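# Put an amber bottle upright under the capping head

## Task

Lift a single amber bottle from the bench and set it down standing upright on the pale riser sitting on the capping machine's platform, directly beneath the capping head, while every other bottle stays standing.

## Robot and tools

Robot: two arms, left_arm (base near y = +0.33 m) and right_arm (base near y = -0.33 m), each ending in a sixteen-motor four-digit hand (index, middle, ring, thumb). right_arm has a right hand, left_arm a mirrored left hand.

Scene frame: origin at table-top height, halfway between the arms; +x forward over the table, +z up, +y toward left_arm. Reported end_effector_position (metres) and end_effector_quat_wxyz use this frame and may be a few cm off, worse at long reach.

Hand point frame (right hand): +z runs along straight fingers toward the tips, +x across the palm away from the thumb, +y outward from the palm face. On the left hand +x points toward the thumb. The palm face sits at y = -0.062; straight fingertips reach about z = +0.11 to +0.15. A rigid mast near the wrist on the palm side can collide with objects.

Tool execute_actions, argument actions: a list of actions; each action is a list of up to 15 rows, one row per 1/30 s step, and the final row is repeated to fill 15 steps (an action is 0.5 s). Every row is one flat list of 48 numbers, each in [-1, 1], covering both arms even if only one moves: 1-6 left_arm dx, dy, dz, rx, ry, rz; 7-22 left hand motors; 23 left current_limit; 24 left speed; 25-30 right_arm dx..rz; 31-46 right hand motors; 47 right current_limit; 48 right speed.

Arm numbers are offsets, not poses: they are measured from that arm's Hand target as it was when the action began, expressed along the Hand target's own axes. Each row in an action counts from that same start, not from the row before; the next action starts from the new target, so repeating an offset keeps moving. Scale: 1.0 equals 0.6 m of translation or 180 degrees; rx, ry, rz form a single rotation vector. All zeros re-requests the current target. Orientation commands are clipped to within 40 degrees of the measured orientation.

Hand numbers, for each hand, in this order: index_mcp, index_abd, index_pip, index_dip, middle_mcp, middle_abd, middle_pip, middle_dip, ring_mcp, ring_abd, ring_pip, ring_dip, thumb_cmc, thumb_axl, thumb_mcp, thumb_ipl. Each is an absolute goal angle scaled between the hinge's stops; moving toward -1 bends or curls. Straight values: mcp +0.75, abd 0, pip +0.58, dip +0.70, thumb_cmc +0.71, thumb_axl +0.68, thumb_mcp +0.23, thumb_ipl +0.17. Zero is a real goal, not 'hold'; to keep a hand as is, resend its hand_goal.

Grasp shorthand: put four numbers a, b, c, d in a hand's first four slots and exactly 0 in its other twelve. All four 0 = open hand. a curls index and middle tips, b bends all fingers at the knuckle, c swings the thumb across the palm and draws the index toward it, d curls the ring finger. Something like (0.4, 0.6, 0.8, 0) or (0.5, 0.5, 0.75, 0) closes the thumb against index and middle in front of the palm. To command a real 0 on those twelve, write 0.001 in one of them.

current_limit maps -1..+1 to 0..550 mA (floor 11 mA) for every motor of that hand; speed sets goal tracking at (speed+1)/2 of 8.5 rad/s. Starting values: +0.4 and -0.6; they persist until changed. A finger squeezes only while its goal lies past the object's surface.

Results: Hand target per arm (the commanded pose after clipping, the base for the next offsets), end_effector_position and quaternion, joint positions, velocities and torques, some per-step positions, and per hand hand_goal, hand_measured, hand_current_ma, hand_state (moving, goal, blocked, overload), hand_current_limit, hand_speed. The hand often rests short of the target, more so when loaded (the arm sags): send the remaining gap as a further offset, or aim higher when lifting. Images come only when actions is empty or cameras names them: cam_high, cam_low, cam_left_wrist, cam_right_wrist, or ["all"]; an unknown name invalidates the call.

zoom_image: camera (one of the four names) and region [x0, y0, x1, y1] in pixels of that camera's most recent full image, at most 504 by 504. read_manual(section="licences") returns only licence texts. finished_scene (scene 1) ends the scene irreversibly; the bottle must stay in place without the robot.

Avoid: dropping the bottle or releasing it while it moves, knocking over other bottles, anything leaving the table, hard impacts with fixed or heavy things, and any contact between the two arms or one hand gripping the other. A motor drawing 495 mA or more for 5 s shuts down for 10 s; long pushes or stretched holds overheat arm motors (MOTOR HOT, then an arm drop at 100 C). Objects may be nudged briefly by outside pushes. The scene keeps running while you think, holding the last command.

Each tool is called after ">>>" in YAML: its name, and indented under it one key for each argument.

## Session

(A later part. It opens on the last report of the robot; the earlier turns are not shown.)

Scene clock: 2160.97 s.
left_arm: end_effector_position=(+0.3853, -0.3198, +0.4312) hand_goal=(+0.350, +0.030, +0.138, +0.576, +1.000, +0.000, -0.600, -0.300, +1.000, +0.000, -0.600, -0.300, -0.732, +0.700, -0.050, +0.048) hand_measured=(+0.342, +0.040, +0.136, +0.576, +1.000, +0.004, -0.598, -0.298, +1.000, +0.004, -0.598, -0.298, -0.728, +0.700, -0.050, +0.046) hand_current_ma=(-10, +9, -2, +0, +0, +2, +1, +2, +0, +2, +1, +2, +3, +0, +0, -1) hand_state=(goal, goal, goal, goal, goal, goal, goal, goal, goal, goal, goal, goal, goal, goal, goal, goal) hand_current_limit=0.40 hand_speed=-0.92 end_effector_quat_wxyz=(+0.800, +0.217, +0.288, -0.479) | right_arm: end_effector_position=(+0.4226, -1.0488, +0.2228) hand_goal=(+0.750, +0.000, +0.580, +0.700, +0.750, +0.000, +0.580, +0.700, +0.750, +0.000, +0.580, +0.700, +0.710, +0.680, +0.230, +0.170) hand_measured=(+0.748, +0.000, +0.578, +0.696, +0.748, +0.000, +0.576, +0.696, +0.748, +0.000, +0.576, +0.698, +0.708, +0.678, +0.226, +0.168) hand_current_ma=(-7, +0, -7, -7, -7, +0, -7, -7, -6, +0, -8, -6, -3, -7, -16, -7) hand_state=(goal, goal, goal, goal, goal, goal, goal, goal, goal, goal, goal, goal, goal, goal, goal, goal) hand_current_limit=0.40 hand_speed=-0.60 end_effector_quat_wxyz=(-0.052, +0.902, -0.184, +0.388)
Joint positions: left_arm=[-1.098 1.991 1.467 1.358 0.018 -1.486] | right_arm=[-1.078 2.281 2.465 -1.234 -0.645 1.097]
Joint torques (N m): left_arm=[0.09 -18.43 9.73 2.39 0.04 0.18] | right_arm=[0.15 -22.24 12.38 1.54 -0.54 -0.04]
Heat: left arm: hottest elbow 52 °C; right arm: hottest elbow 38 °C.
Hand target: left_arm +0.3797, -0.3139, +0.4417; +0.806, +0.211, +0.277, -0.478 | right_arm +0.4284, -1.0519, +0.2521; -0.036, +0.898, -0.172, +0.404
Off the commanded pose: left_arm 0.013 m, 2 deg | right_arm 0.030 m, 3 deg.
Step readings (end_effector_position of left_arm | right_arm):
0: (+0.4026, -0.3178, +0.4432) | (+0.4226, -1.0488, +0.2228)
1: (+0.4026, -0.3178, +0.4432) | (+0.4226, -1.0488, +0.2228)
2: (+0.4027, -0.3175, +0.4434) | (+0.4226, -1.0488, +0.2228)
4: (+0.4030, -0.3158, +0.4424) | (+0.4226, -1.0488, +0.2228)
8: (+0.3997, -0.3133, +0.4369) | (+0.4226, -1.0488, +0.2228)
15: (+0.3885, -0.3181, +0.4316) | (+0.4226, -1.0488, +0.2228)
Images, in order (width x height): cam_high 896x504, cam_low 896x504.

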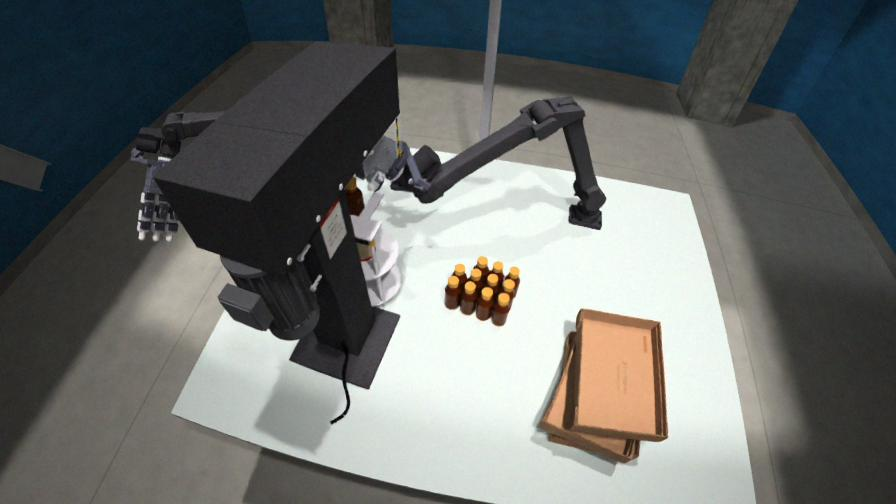

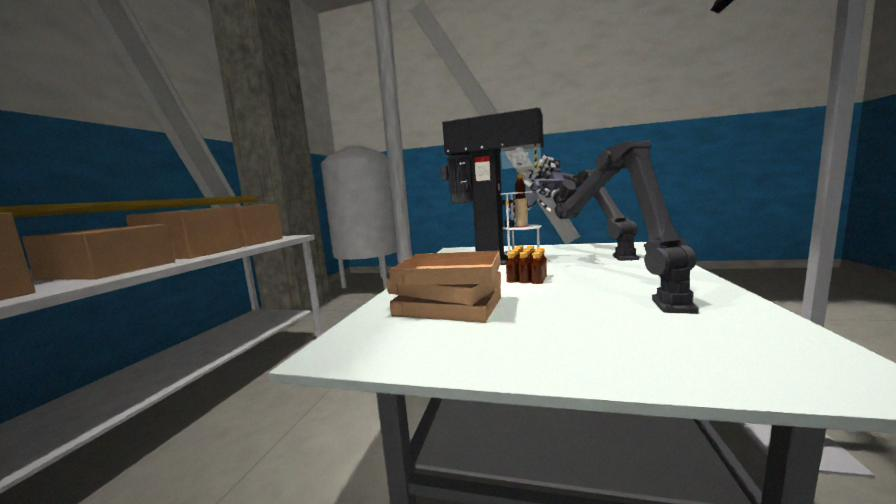

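>>> execute_actions:
  actions:
    - [[-0.0101,-0.0144,0.0001,0,0,0,0.35,0.03,0.138,0.576,1.0,0.0,-0.6,-0.3,1.0,0.0,-0.6,-0.3,-0.732,0.70,-0.05,0.048,0.4,-0.92,0,0,0,0,0,0,0,0,0,0,0,0,0,0,0,0,0,0,0,0,0,0,0.4,-0.6],[-0.0202,-0.0287,0.0003,0,0,0,0.35,0.03,0.138,0.576,1.0,0.0,-0.6,-0.3,1.0,0.0,-0.6,-0.3,-0.732,0.70,-0.05,0.048,0.4,-0.92,0,0,0,0,0,0,0,0,0,0,0,0,0,0,0,0,0,0,0,0,0,0,0.4,-0.6],[-0.0303,-0.0431,0.0004,0,0,0,0.35,0.03,0.138,0.576,1.0,0.0,-0.6,-0.3,1.0,0.0,-0.6,-0.3,-0.732,0.70,-0.05,0.048,0.4,-0.92,0,0,0,0,0,0,0,0,0,0,0,0,0,0,0,0,0,0,0,0,0,0,0.4,-0.6]]
  cameras: ["cam_high","cam_low"]

Scene clock: 2168.93 s.
left_arm: end_effector_position=(+0.3511, -0.3195, +0.4452) hand_goal=(+0.350, +0.030, +0.138, +0.576, +1.000, +0.000, -0.600, -0.300, +1.000, +0.000, -0.600, -0.300, -0.732, +0.700, -0.050, +0.048) hand_measured=(+0.342, +0.040, +0.136, +0.576, +1.000, +0.004, -0.598, -0.298, +1.000, +0.004, -0.598, -0.298, -0.728, +0.700, -0.050, +0.046) hand_current_ma=(-10, +9, -2, +0, +0, +2, +1, +2, +0, +2, +1, +2, +3, +0, +0, -1) hand_state=(goal, goal, goal, goal, goal, goal, goal, goal, goal, goal, goal, goal, goal, goal, goal, goal) hand_current_limit=0.40 hand_speed=-0.92 end_effector_quat_wxyz=(+0.801, +0.215, +0.284, -0.482) | right_arm: end_effector_position=(+0.4226, -1.0488, +0.2228) hand_goal=(+0.750, +0.000, +0.580, +0.700, +0.750, +0.000, +0.580, +0.700, +0.750, +0.000, +0.580, +0.700, +0.710, +0.680, +0.230, +0.170) hand_measured=(+0.748, +0.000, +0.578, +0.696, +0.748, +0.000, +0.576, +0.696, +0.748, +0.000, +0.576, +0.698, +0.708, +0.678, +0.226, +0.168) hand_current_ma=(-7, +0, -7, -7, -7, +0, -7, -7, -6, +0, -8, -6, -3, -7, -16, -7) hand_state=(goal, goal, goal, goal, goal, goal, goal, goal, goal, goal, goal, goal, goal, goal, goal, goal) hand_current_limit=0.40 hand_speed=-0.60 end_effector_quat_wxyz=(-0.052, +0.902, -0.184, +0.388)
Joint positions: left_arm=[-1.148 1.949 1.435 1.358 -0.012 -1.451] | right_arm=[-1.078 2.281 2.465 -1.234 -0.645 1.097]
Joint torques (N m): left_arm=[0.91 -17.2 9.63 1.94 0.06 0.2] | right_arm=[0.26 -22.42 12.38 1.51 -0.54 -0.04]
Heat: left arm: hottest elbow 51 °C; right arm: hottest elbow 38 °C.
Hand target: left_arm +0.3496, -0.3140, +0.4516; +0.806, +0.211, +0.277, -0.478 | right_arm +0.4284, -1.0519, +0.2521; -0.036, +0.898, -0.172, +0.404
Off the commanded pose: left_arm 0.009 m, 1 deg | right_arm 0.030 m, 3 deg.
Step readings (end_effector_position of left_arm | right_arm):
0: (+0.3852, -0.3197, +0.4312) | (+0.4226, -1.0488, +0.2228)
1: (+0.3853, -0.3197, +0.4312) | (+0.4226, -1.0488, +0.2228)
2: (+0.3853, -0.3195, +0.4307) | (+0.4226, -1.0488, +0.2228)
4: (+0.3841, -0.3177, +0.4303) | (+0.4226, -1.0488, +0.2228)
8: (+0.3752, -0.3154, +0.4324) | (+0.4226, -1.0488, +0.2228)
15: (+0.3531, -0.3194, +0.4457) | (+0.4226, -1.0488, +0.2228)
Images, in order (width x height): cam_high 896x504, cam_low 896x504.

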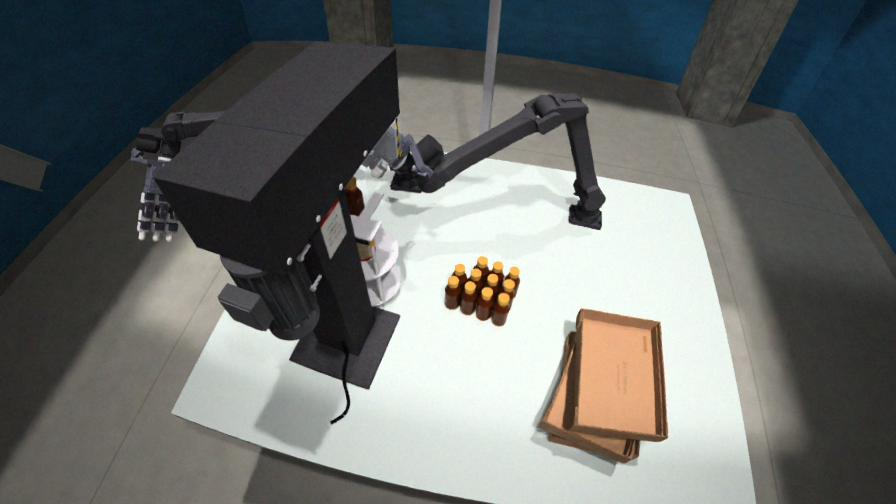

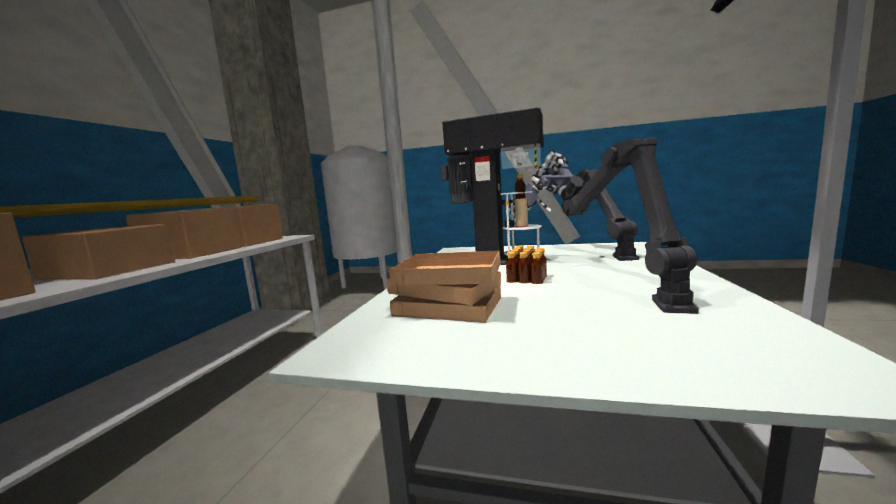

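>>> execute_actions:
  actions:
    - [[-0.0108,-0.0247,-0.0068,0,0,0,0.35,0.03,0.138,0.576,1.0,0.0,-0.6,-0.3,1.0,0.0,-0.6,-0.3,-0.732,0.70,-0.05,0.048,0.4,-0.92,0,0,0,0,0,0,0,0,0,0,0,0,0,0,0,0,0,0,0,0,0,0,0.4,-0.6],[-0.0217,-0.0493,-0.0135,0,0,0,0.35,0.03,0.138,0.576,1.0,0.0,-0.6,-0.3,1.0,0.0,-0.6,-0.3,-0.732,0.70,-0.05,0.048,0.4,-0.92,0,0,0,0,0,0,0,0,0,0,0,0,0,0,0,0,0,0,0,0,0,0,0.4,-0.6],[-0.0325,-0.074,-0.0203,0,0,0,0.35,0.03,0.138,0.576,1.0,0.0,-0.6,-0.3,1.0,0.0,-0.6,-0.3,-0.732,0.70,-0.05,0.048,0.4,-0.92,0,0,0,0,0,0,0,0,0,0,0,0,0,0,0,0,0,0,0,0,0,0,0.4,-0.6]]
  cameras: ["cam_high","cam_low"]

Scene clock: 2173.80 s.
left_arm: end_effector_position=(+0.2974, -0.3238, +0.4417) hand_goal=(+0.350, +0.030, +0.138, +0.576, +1.000, +0.000, -0.600, -0.300, +1.000, +0.000, -0.600, -0.300, -0.732, +0.700, -0.050, +0.048) hand_measured=(+0.342, +0.040, +0.136, +0.576, +1.000, +0.004, -0.598, -0.298, +1.000, +0.004, -0.598, -0.298, -0.728, +0.700, -0.050, +0.046) hand_current_ma=(-8, +9, -2, +0, +0, +2, +1, +2, +0, +2, +0, +2, +3, +0, +0, -1) hand_state=(goal, goal, goal, goal, goal, goal, goal, goal, goal, goal, goal, goal, goal, goal, goal, goal) hand_current_limit=0.40 hand_speed=-0.92 end_effector_quat_wxyz=(+0.798, +0.219, +0.286, -0.483) | right_arm: end_effector_position=(+0.4226, -1.0488, +0.2228) hand_goal=(+0.750, +0.000, +0.580, +0.700, +0.750, +0.000, +0.580, +0.700, +0.750, +0.000, +0.580, +0.700, +0.710, +0.680, +0.230, +0.170) hand_measured=(+0.748, +0.000, +0.578, +0.696, +0.748, +0.000, +0.576, +0.696, +0.748, +0.000, +0.576, +0.698, +0.708, +0.678, +0.226, +0.168) hand_current_ma=(-7, +0, -7, -7, -7, +0, -7, -7, -6, +0, -8, -6, -3, -7, -16, -7) hand_state=(goal, goal, goal, goal, goal, goal, goal, goal, goal, goal, goal, goal, goal, goal, goal, goal) hand_current_limit=0.40 hand_speed=-0.60 end_effector_quat_wxyz=(-0.052, +0.902, -0.184, +0.388)
Joint positions: left_arm=[-1.234 1.918 1.379 1.375 -0.064 -1.391] | right_arm=[-1.078 2.281 2.465 -1.234 -0.645 1.097]
Joint torques (N m): left_arm=[1.14 -17.08 9.43 2.09 0.14 0.22] | right_arm=[0.32 -22.3 12.38 1.55 -0.54 -0.05]
Heat: left arm: hottest elbow 52 °C; right arm: hottest elbow 38 °C.
Hand target: left_arm +0.2996, -0.3140, +0.4516; +0.806, +0.211, +0.277, -0.478 | right_arm +0.4284, -1.0519, +0.2521; -0.036, +0.898, -0.172, +0.404
Off the commanded pose: left_arm 0.014 m, 2 deg | right_arm 0.030 m, 3 deg.
Step readings (end_effector_position of left_arm | right_arm):
0: (+0.3511, -0.3195, +0.4452) | (+0.4226, -1.0488, +0.2228)
1: (+0.3511, -0.3194, +0.4450) | (+0.4226, -1.0488, +0.2228)
2: (+0.3515, -0.3189, +0.4446) | (+0.4226, -1.0488, +0.2228)
4: (+0.3504, -0.3164, +0.4420) | (+0.4226, -1.0488, +0.2228)
8: (+0.3351, -0.3151, +0.4372) | (+0.4226, -1.0488, +0.2228)
15: (+0.2988, -0.3251, +0.4407) | (+0.4226, -1.0488, +0.2228)
Images, in order (width x height): cam_high 896x504, cam_low 896x504.

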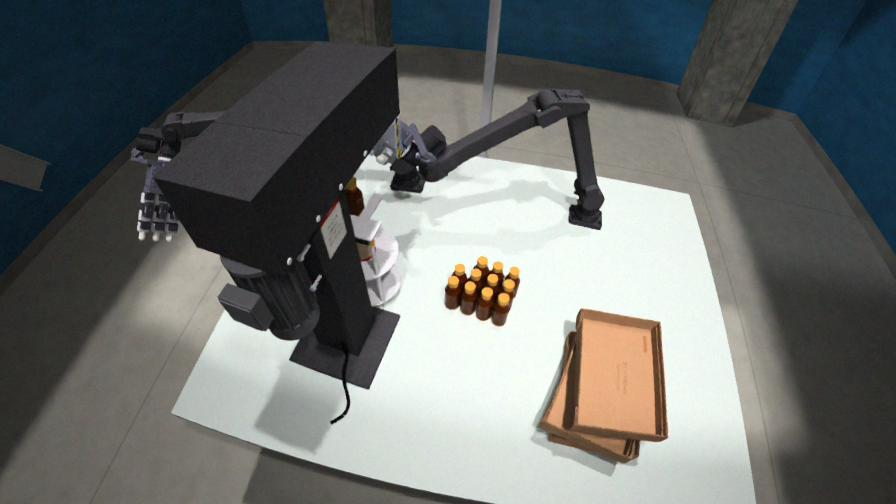

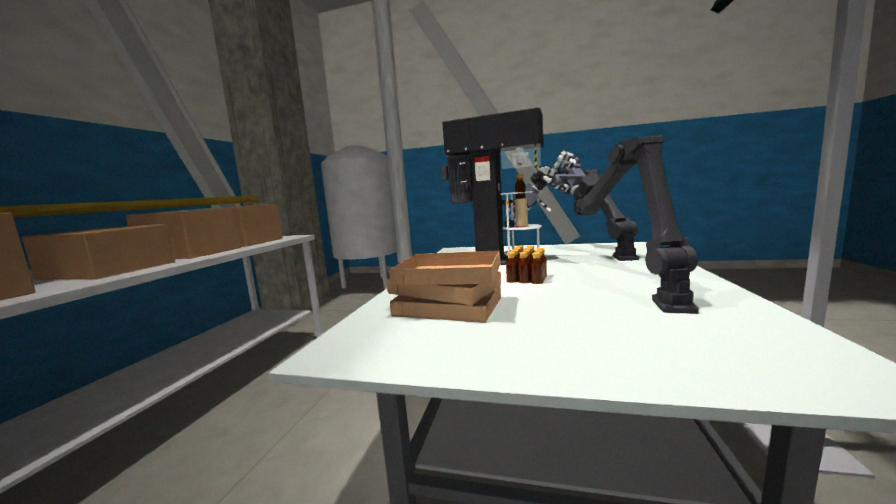

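>>> execute_actions:
  actions:
    - [[-0.0108,-0.0247,-0.0068,0,0,0,0.35,0.03,0.138,0.576,1.0,0.0,-0.6,-0.3,1.0,0.0,-0.6,-0.3,-0.732,0.70,-0.05,0.048,0.4,-0.92,0,0,0,0,0,0,0,0,0,0,0,0,0,0,0,0,0,0,0,0,0,0,0.4,-0.6],[-0.0217,-0.0493,-0.0135,0,0,0,0.35,0.03,0.138,0.576,1.0,0.0,-0.6,-0.3,1.0,0.0,-0.6,-0.3,-0.732,0.70,-0.05,0.048,0.4,-0.92,0,0,0,0,0,0,0,0,0,0,0,0,0,0,0,0,0,0,0,0,0,0,0.4,-0.6],[-0.0325,-0.074,-0.0203,0,0,0,0.35,0.03,0.138,0.576,1.0,0.0,-0.6,-0.3,1.0,0.0,-0.6,-0.3,-0.732,0.70,-0.05,0.048,0.4,-0.92,0,0,0,0,0,0,0,0,0,0,0,0,0,0,0,0,0,0,0,0,0,0,0.4,-0.6]]
  cameras: ["cam_high","cam_low"]

>>> zoom_image:
  camera: "cam_low"
  region: [490, 145, 570, 225]

>>> zoom_image:
  camera: "cam_high"
  region: [335, 155, 405, 225]

>>> zoom_image:
  camera: "cam_high"
  region: [420, 230, 560, 350]

Scene clock: 2180.13 s.
left_arm: end_effector_position=(+0.2474, -0.3232, +0.4424) hand_goal=(+0.350, +0.030, +0.138, +0.576, +1.000, +0.000, -0.600, -0.300, +1.000, +0.000, -0.600, -0.300, -0.732, +0.700, -0.050, +0.048) hand_measured=(+0.342, +0.040, +0.136, +0.576, +1.000, +0.004, -0.598, -0.298, +1.000, +0.004, -0.598, -0.298, -0.728, +0.700, -0.050, +0.046) hand_current_ma=(-8, +9, -2, +0, +0, +2, +1, +2, +0, +2, +0, +2, +3, +0, +0, -1) hand_state=(goal, goal, goal, goal, goal, goal, goal, goal, goal, goal, goal, goal, goal, goal, goal, goal) hand_current_limit=0.40 hand_speed=-0.92 end_effector_quat_wxyz=(+0.799, +0.219, +0.285, -0.483) | right_arm: end_effector_position=(+0.4226, -1.0488, +0.2228) hand_goal=(+0.750, +0.000, +0.580, +0.700, +0.750, +0.000, +0.580, +0.700, +0.750, +0.000, +0.580, +0.700, +0.710, +0.680, +0.230, +0.170) hand_measured=(+0.748, +0.000, +0.578, +0.696, +0.748, +0.000, +0.576, +0.696, +0.748, +0.000, +0.576, +0.698, +0.708, +0.678, +0.226, +0.168) hand_current_ma=(-7, +0, -7, -7, -7, +0, -7, -7, -6, +0, -8, -6, -3, -7, -16, -7) hand_state=(goal, goal, goal, goal, goal, goal, goal, goal, goal, goal, goal, goal, goal, goal, goal, goal) hand_current_limit=0.40 hand_speed=-0.60 end_effector_quat_wxyz=(-0.052, +0.902, -0.184, +0.388)
Joint positions: left_arm=[-1.316 1.892 1.338 1.397 -0.118 -1.327] | right_arm=[-1.078 2.281 2.465 -1.234 -0.645 1.097]
Joint torques (N m): left_arm=[1.14 -16.44 9.48 2.28 0.18 0.21] | right_arm=[0.32 -22.24 12.38 1.52 -0.55 -0.05]
Heat: left arm: hottest elbow 52 °C; right arm: hottest elbow 38 °C.
Hand target: left_arm +0.2497, -0.3138, +0.4518; +0.806, +0.211, +0.277, -0.478 | right_arm +0.4284, -1.0519, +0.2521; -0.036, +0.898, -0.172, +0.404
Off the commanded pose: left_arm 0.013 m, 2 deg | right_arm 0.030 m, 3 deg.
Step readings (end_effector_position of left_arm | right_arm):
0: (+0.2974, -0.3237, +0.4417) | (+0.4226, -1.0488, +0.2228)
1: (+0.2974, -0.3237, +0.4417) | (+0.4226, -1.0488, +0.2228)
2: (+0.2978, -0.3230, +0.4415) | (+0.4226, -1.0488, +0.2228)
4: (+0.2974, -0.3199, +0.4397) | (+0.4226, -1.0488, +0.2228)
8: (+0.2837, -0.3169, +0.4377) | (+0.4226, -1.0488, +0.2228)
15: (+0.2486, -0.3242, +0.4425) | (+0.4226, -1.0488, +0.2228)
Images, in order (width x height): cam_high 896x504, cam_low 896x504.

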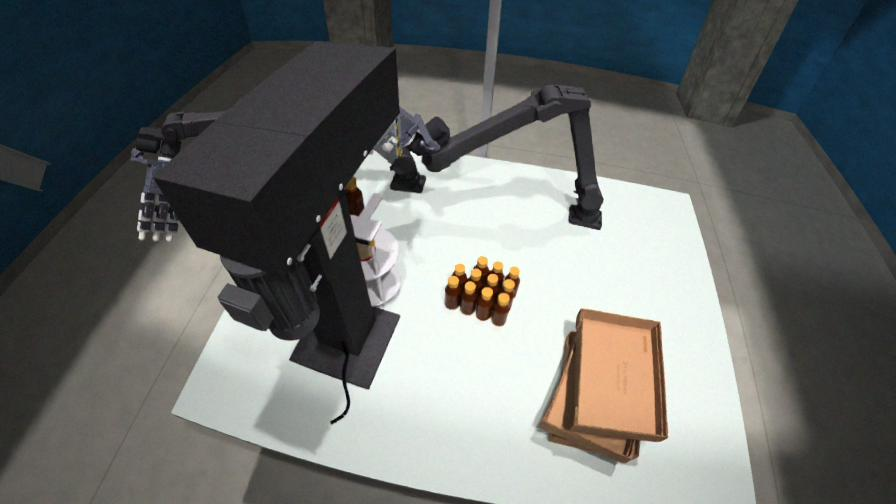

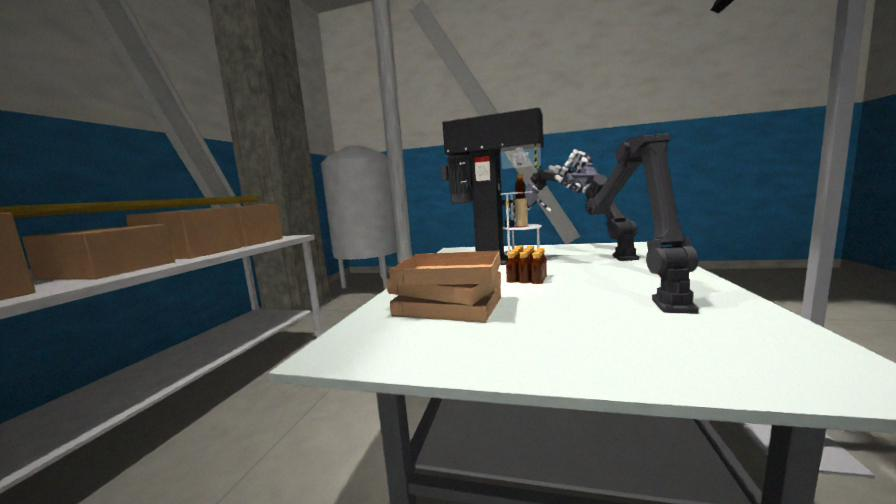

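Scaled by 6.300 from the camera's 896x504 image, which has a finer 1280x720 frame.

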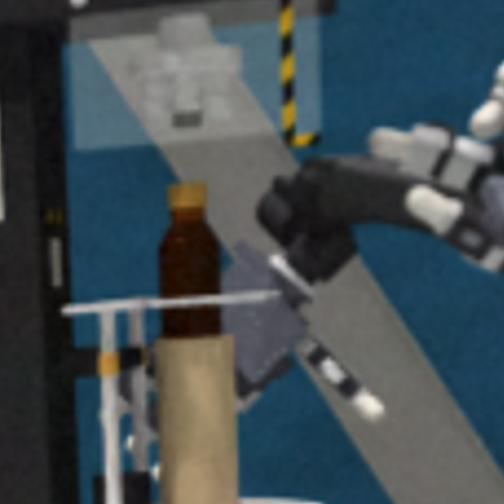

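Scaled by 7.200 from the camera's 896x504 image, which has a finer 1280x720 frame.

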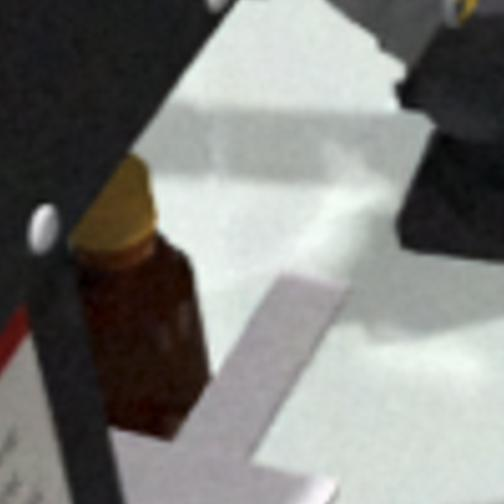

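Scaled by 3.600 from the camera's 896x504 image, which has a finer 1280x720 frame.

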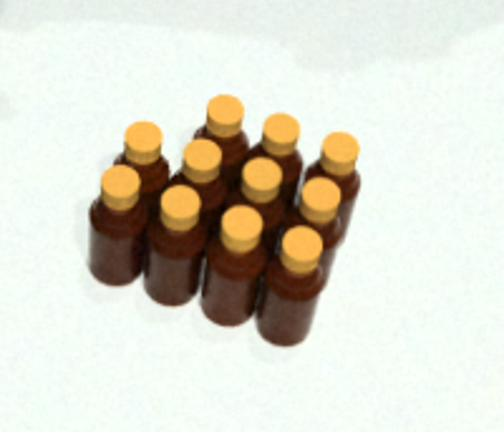

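>>> finished_scene:

The scene is finished: the task was done.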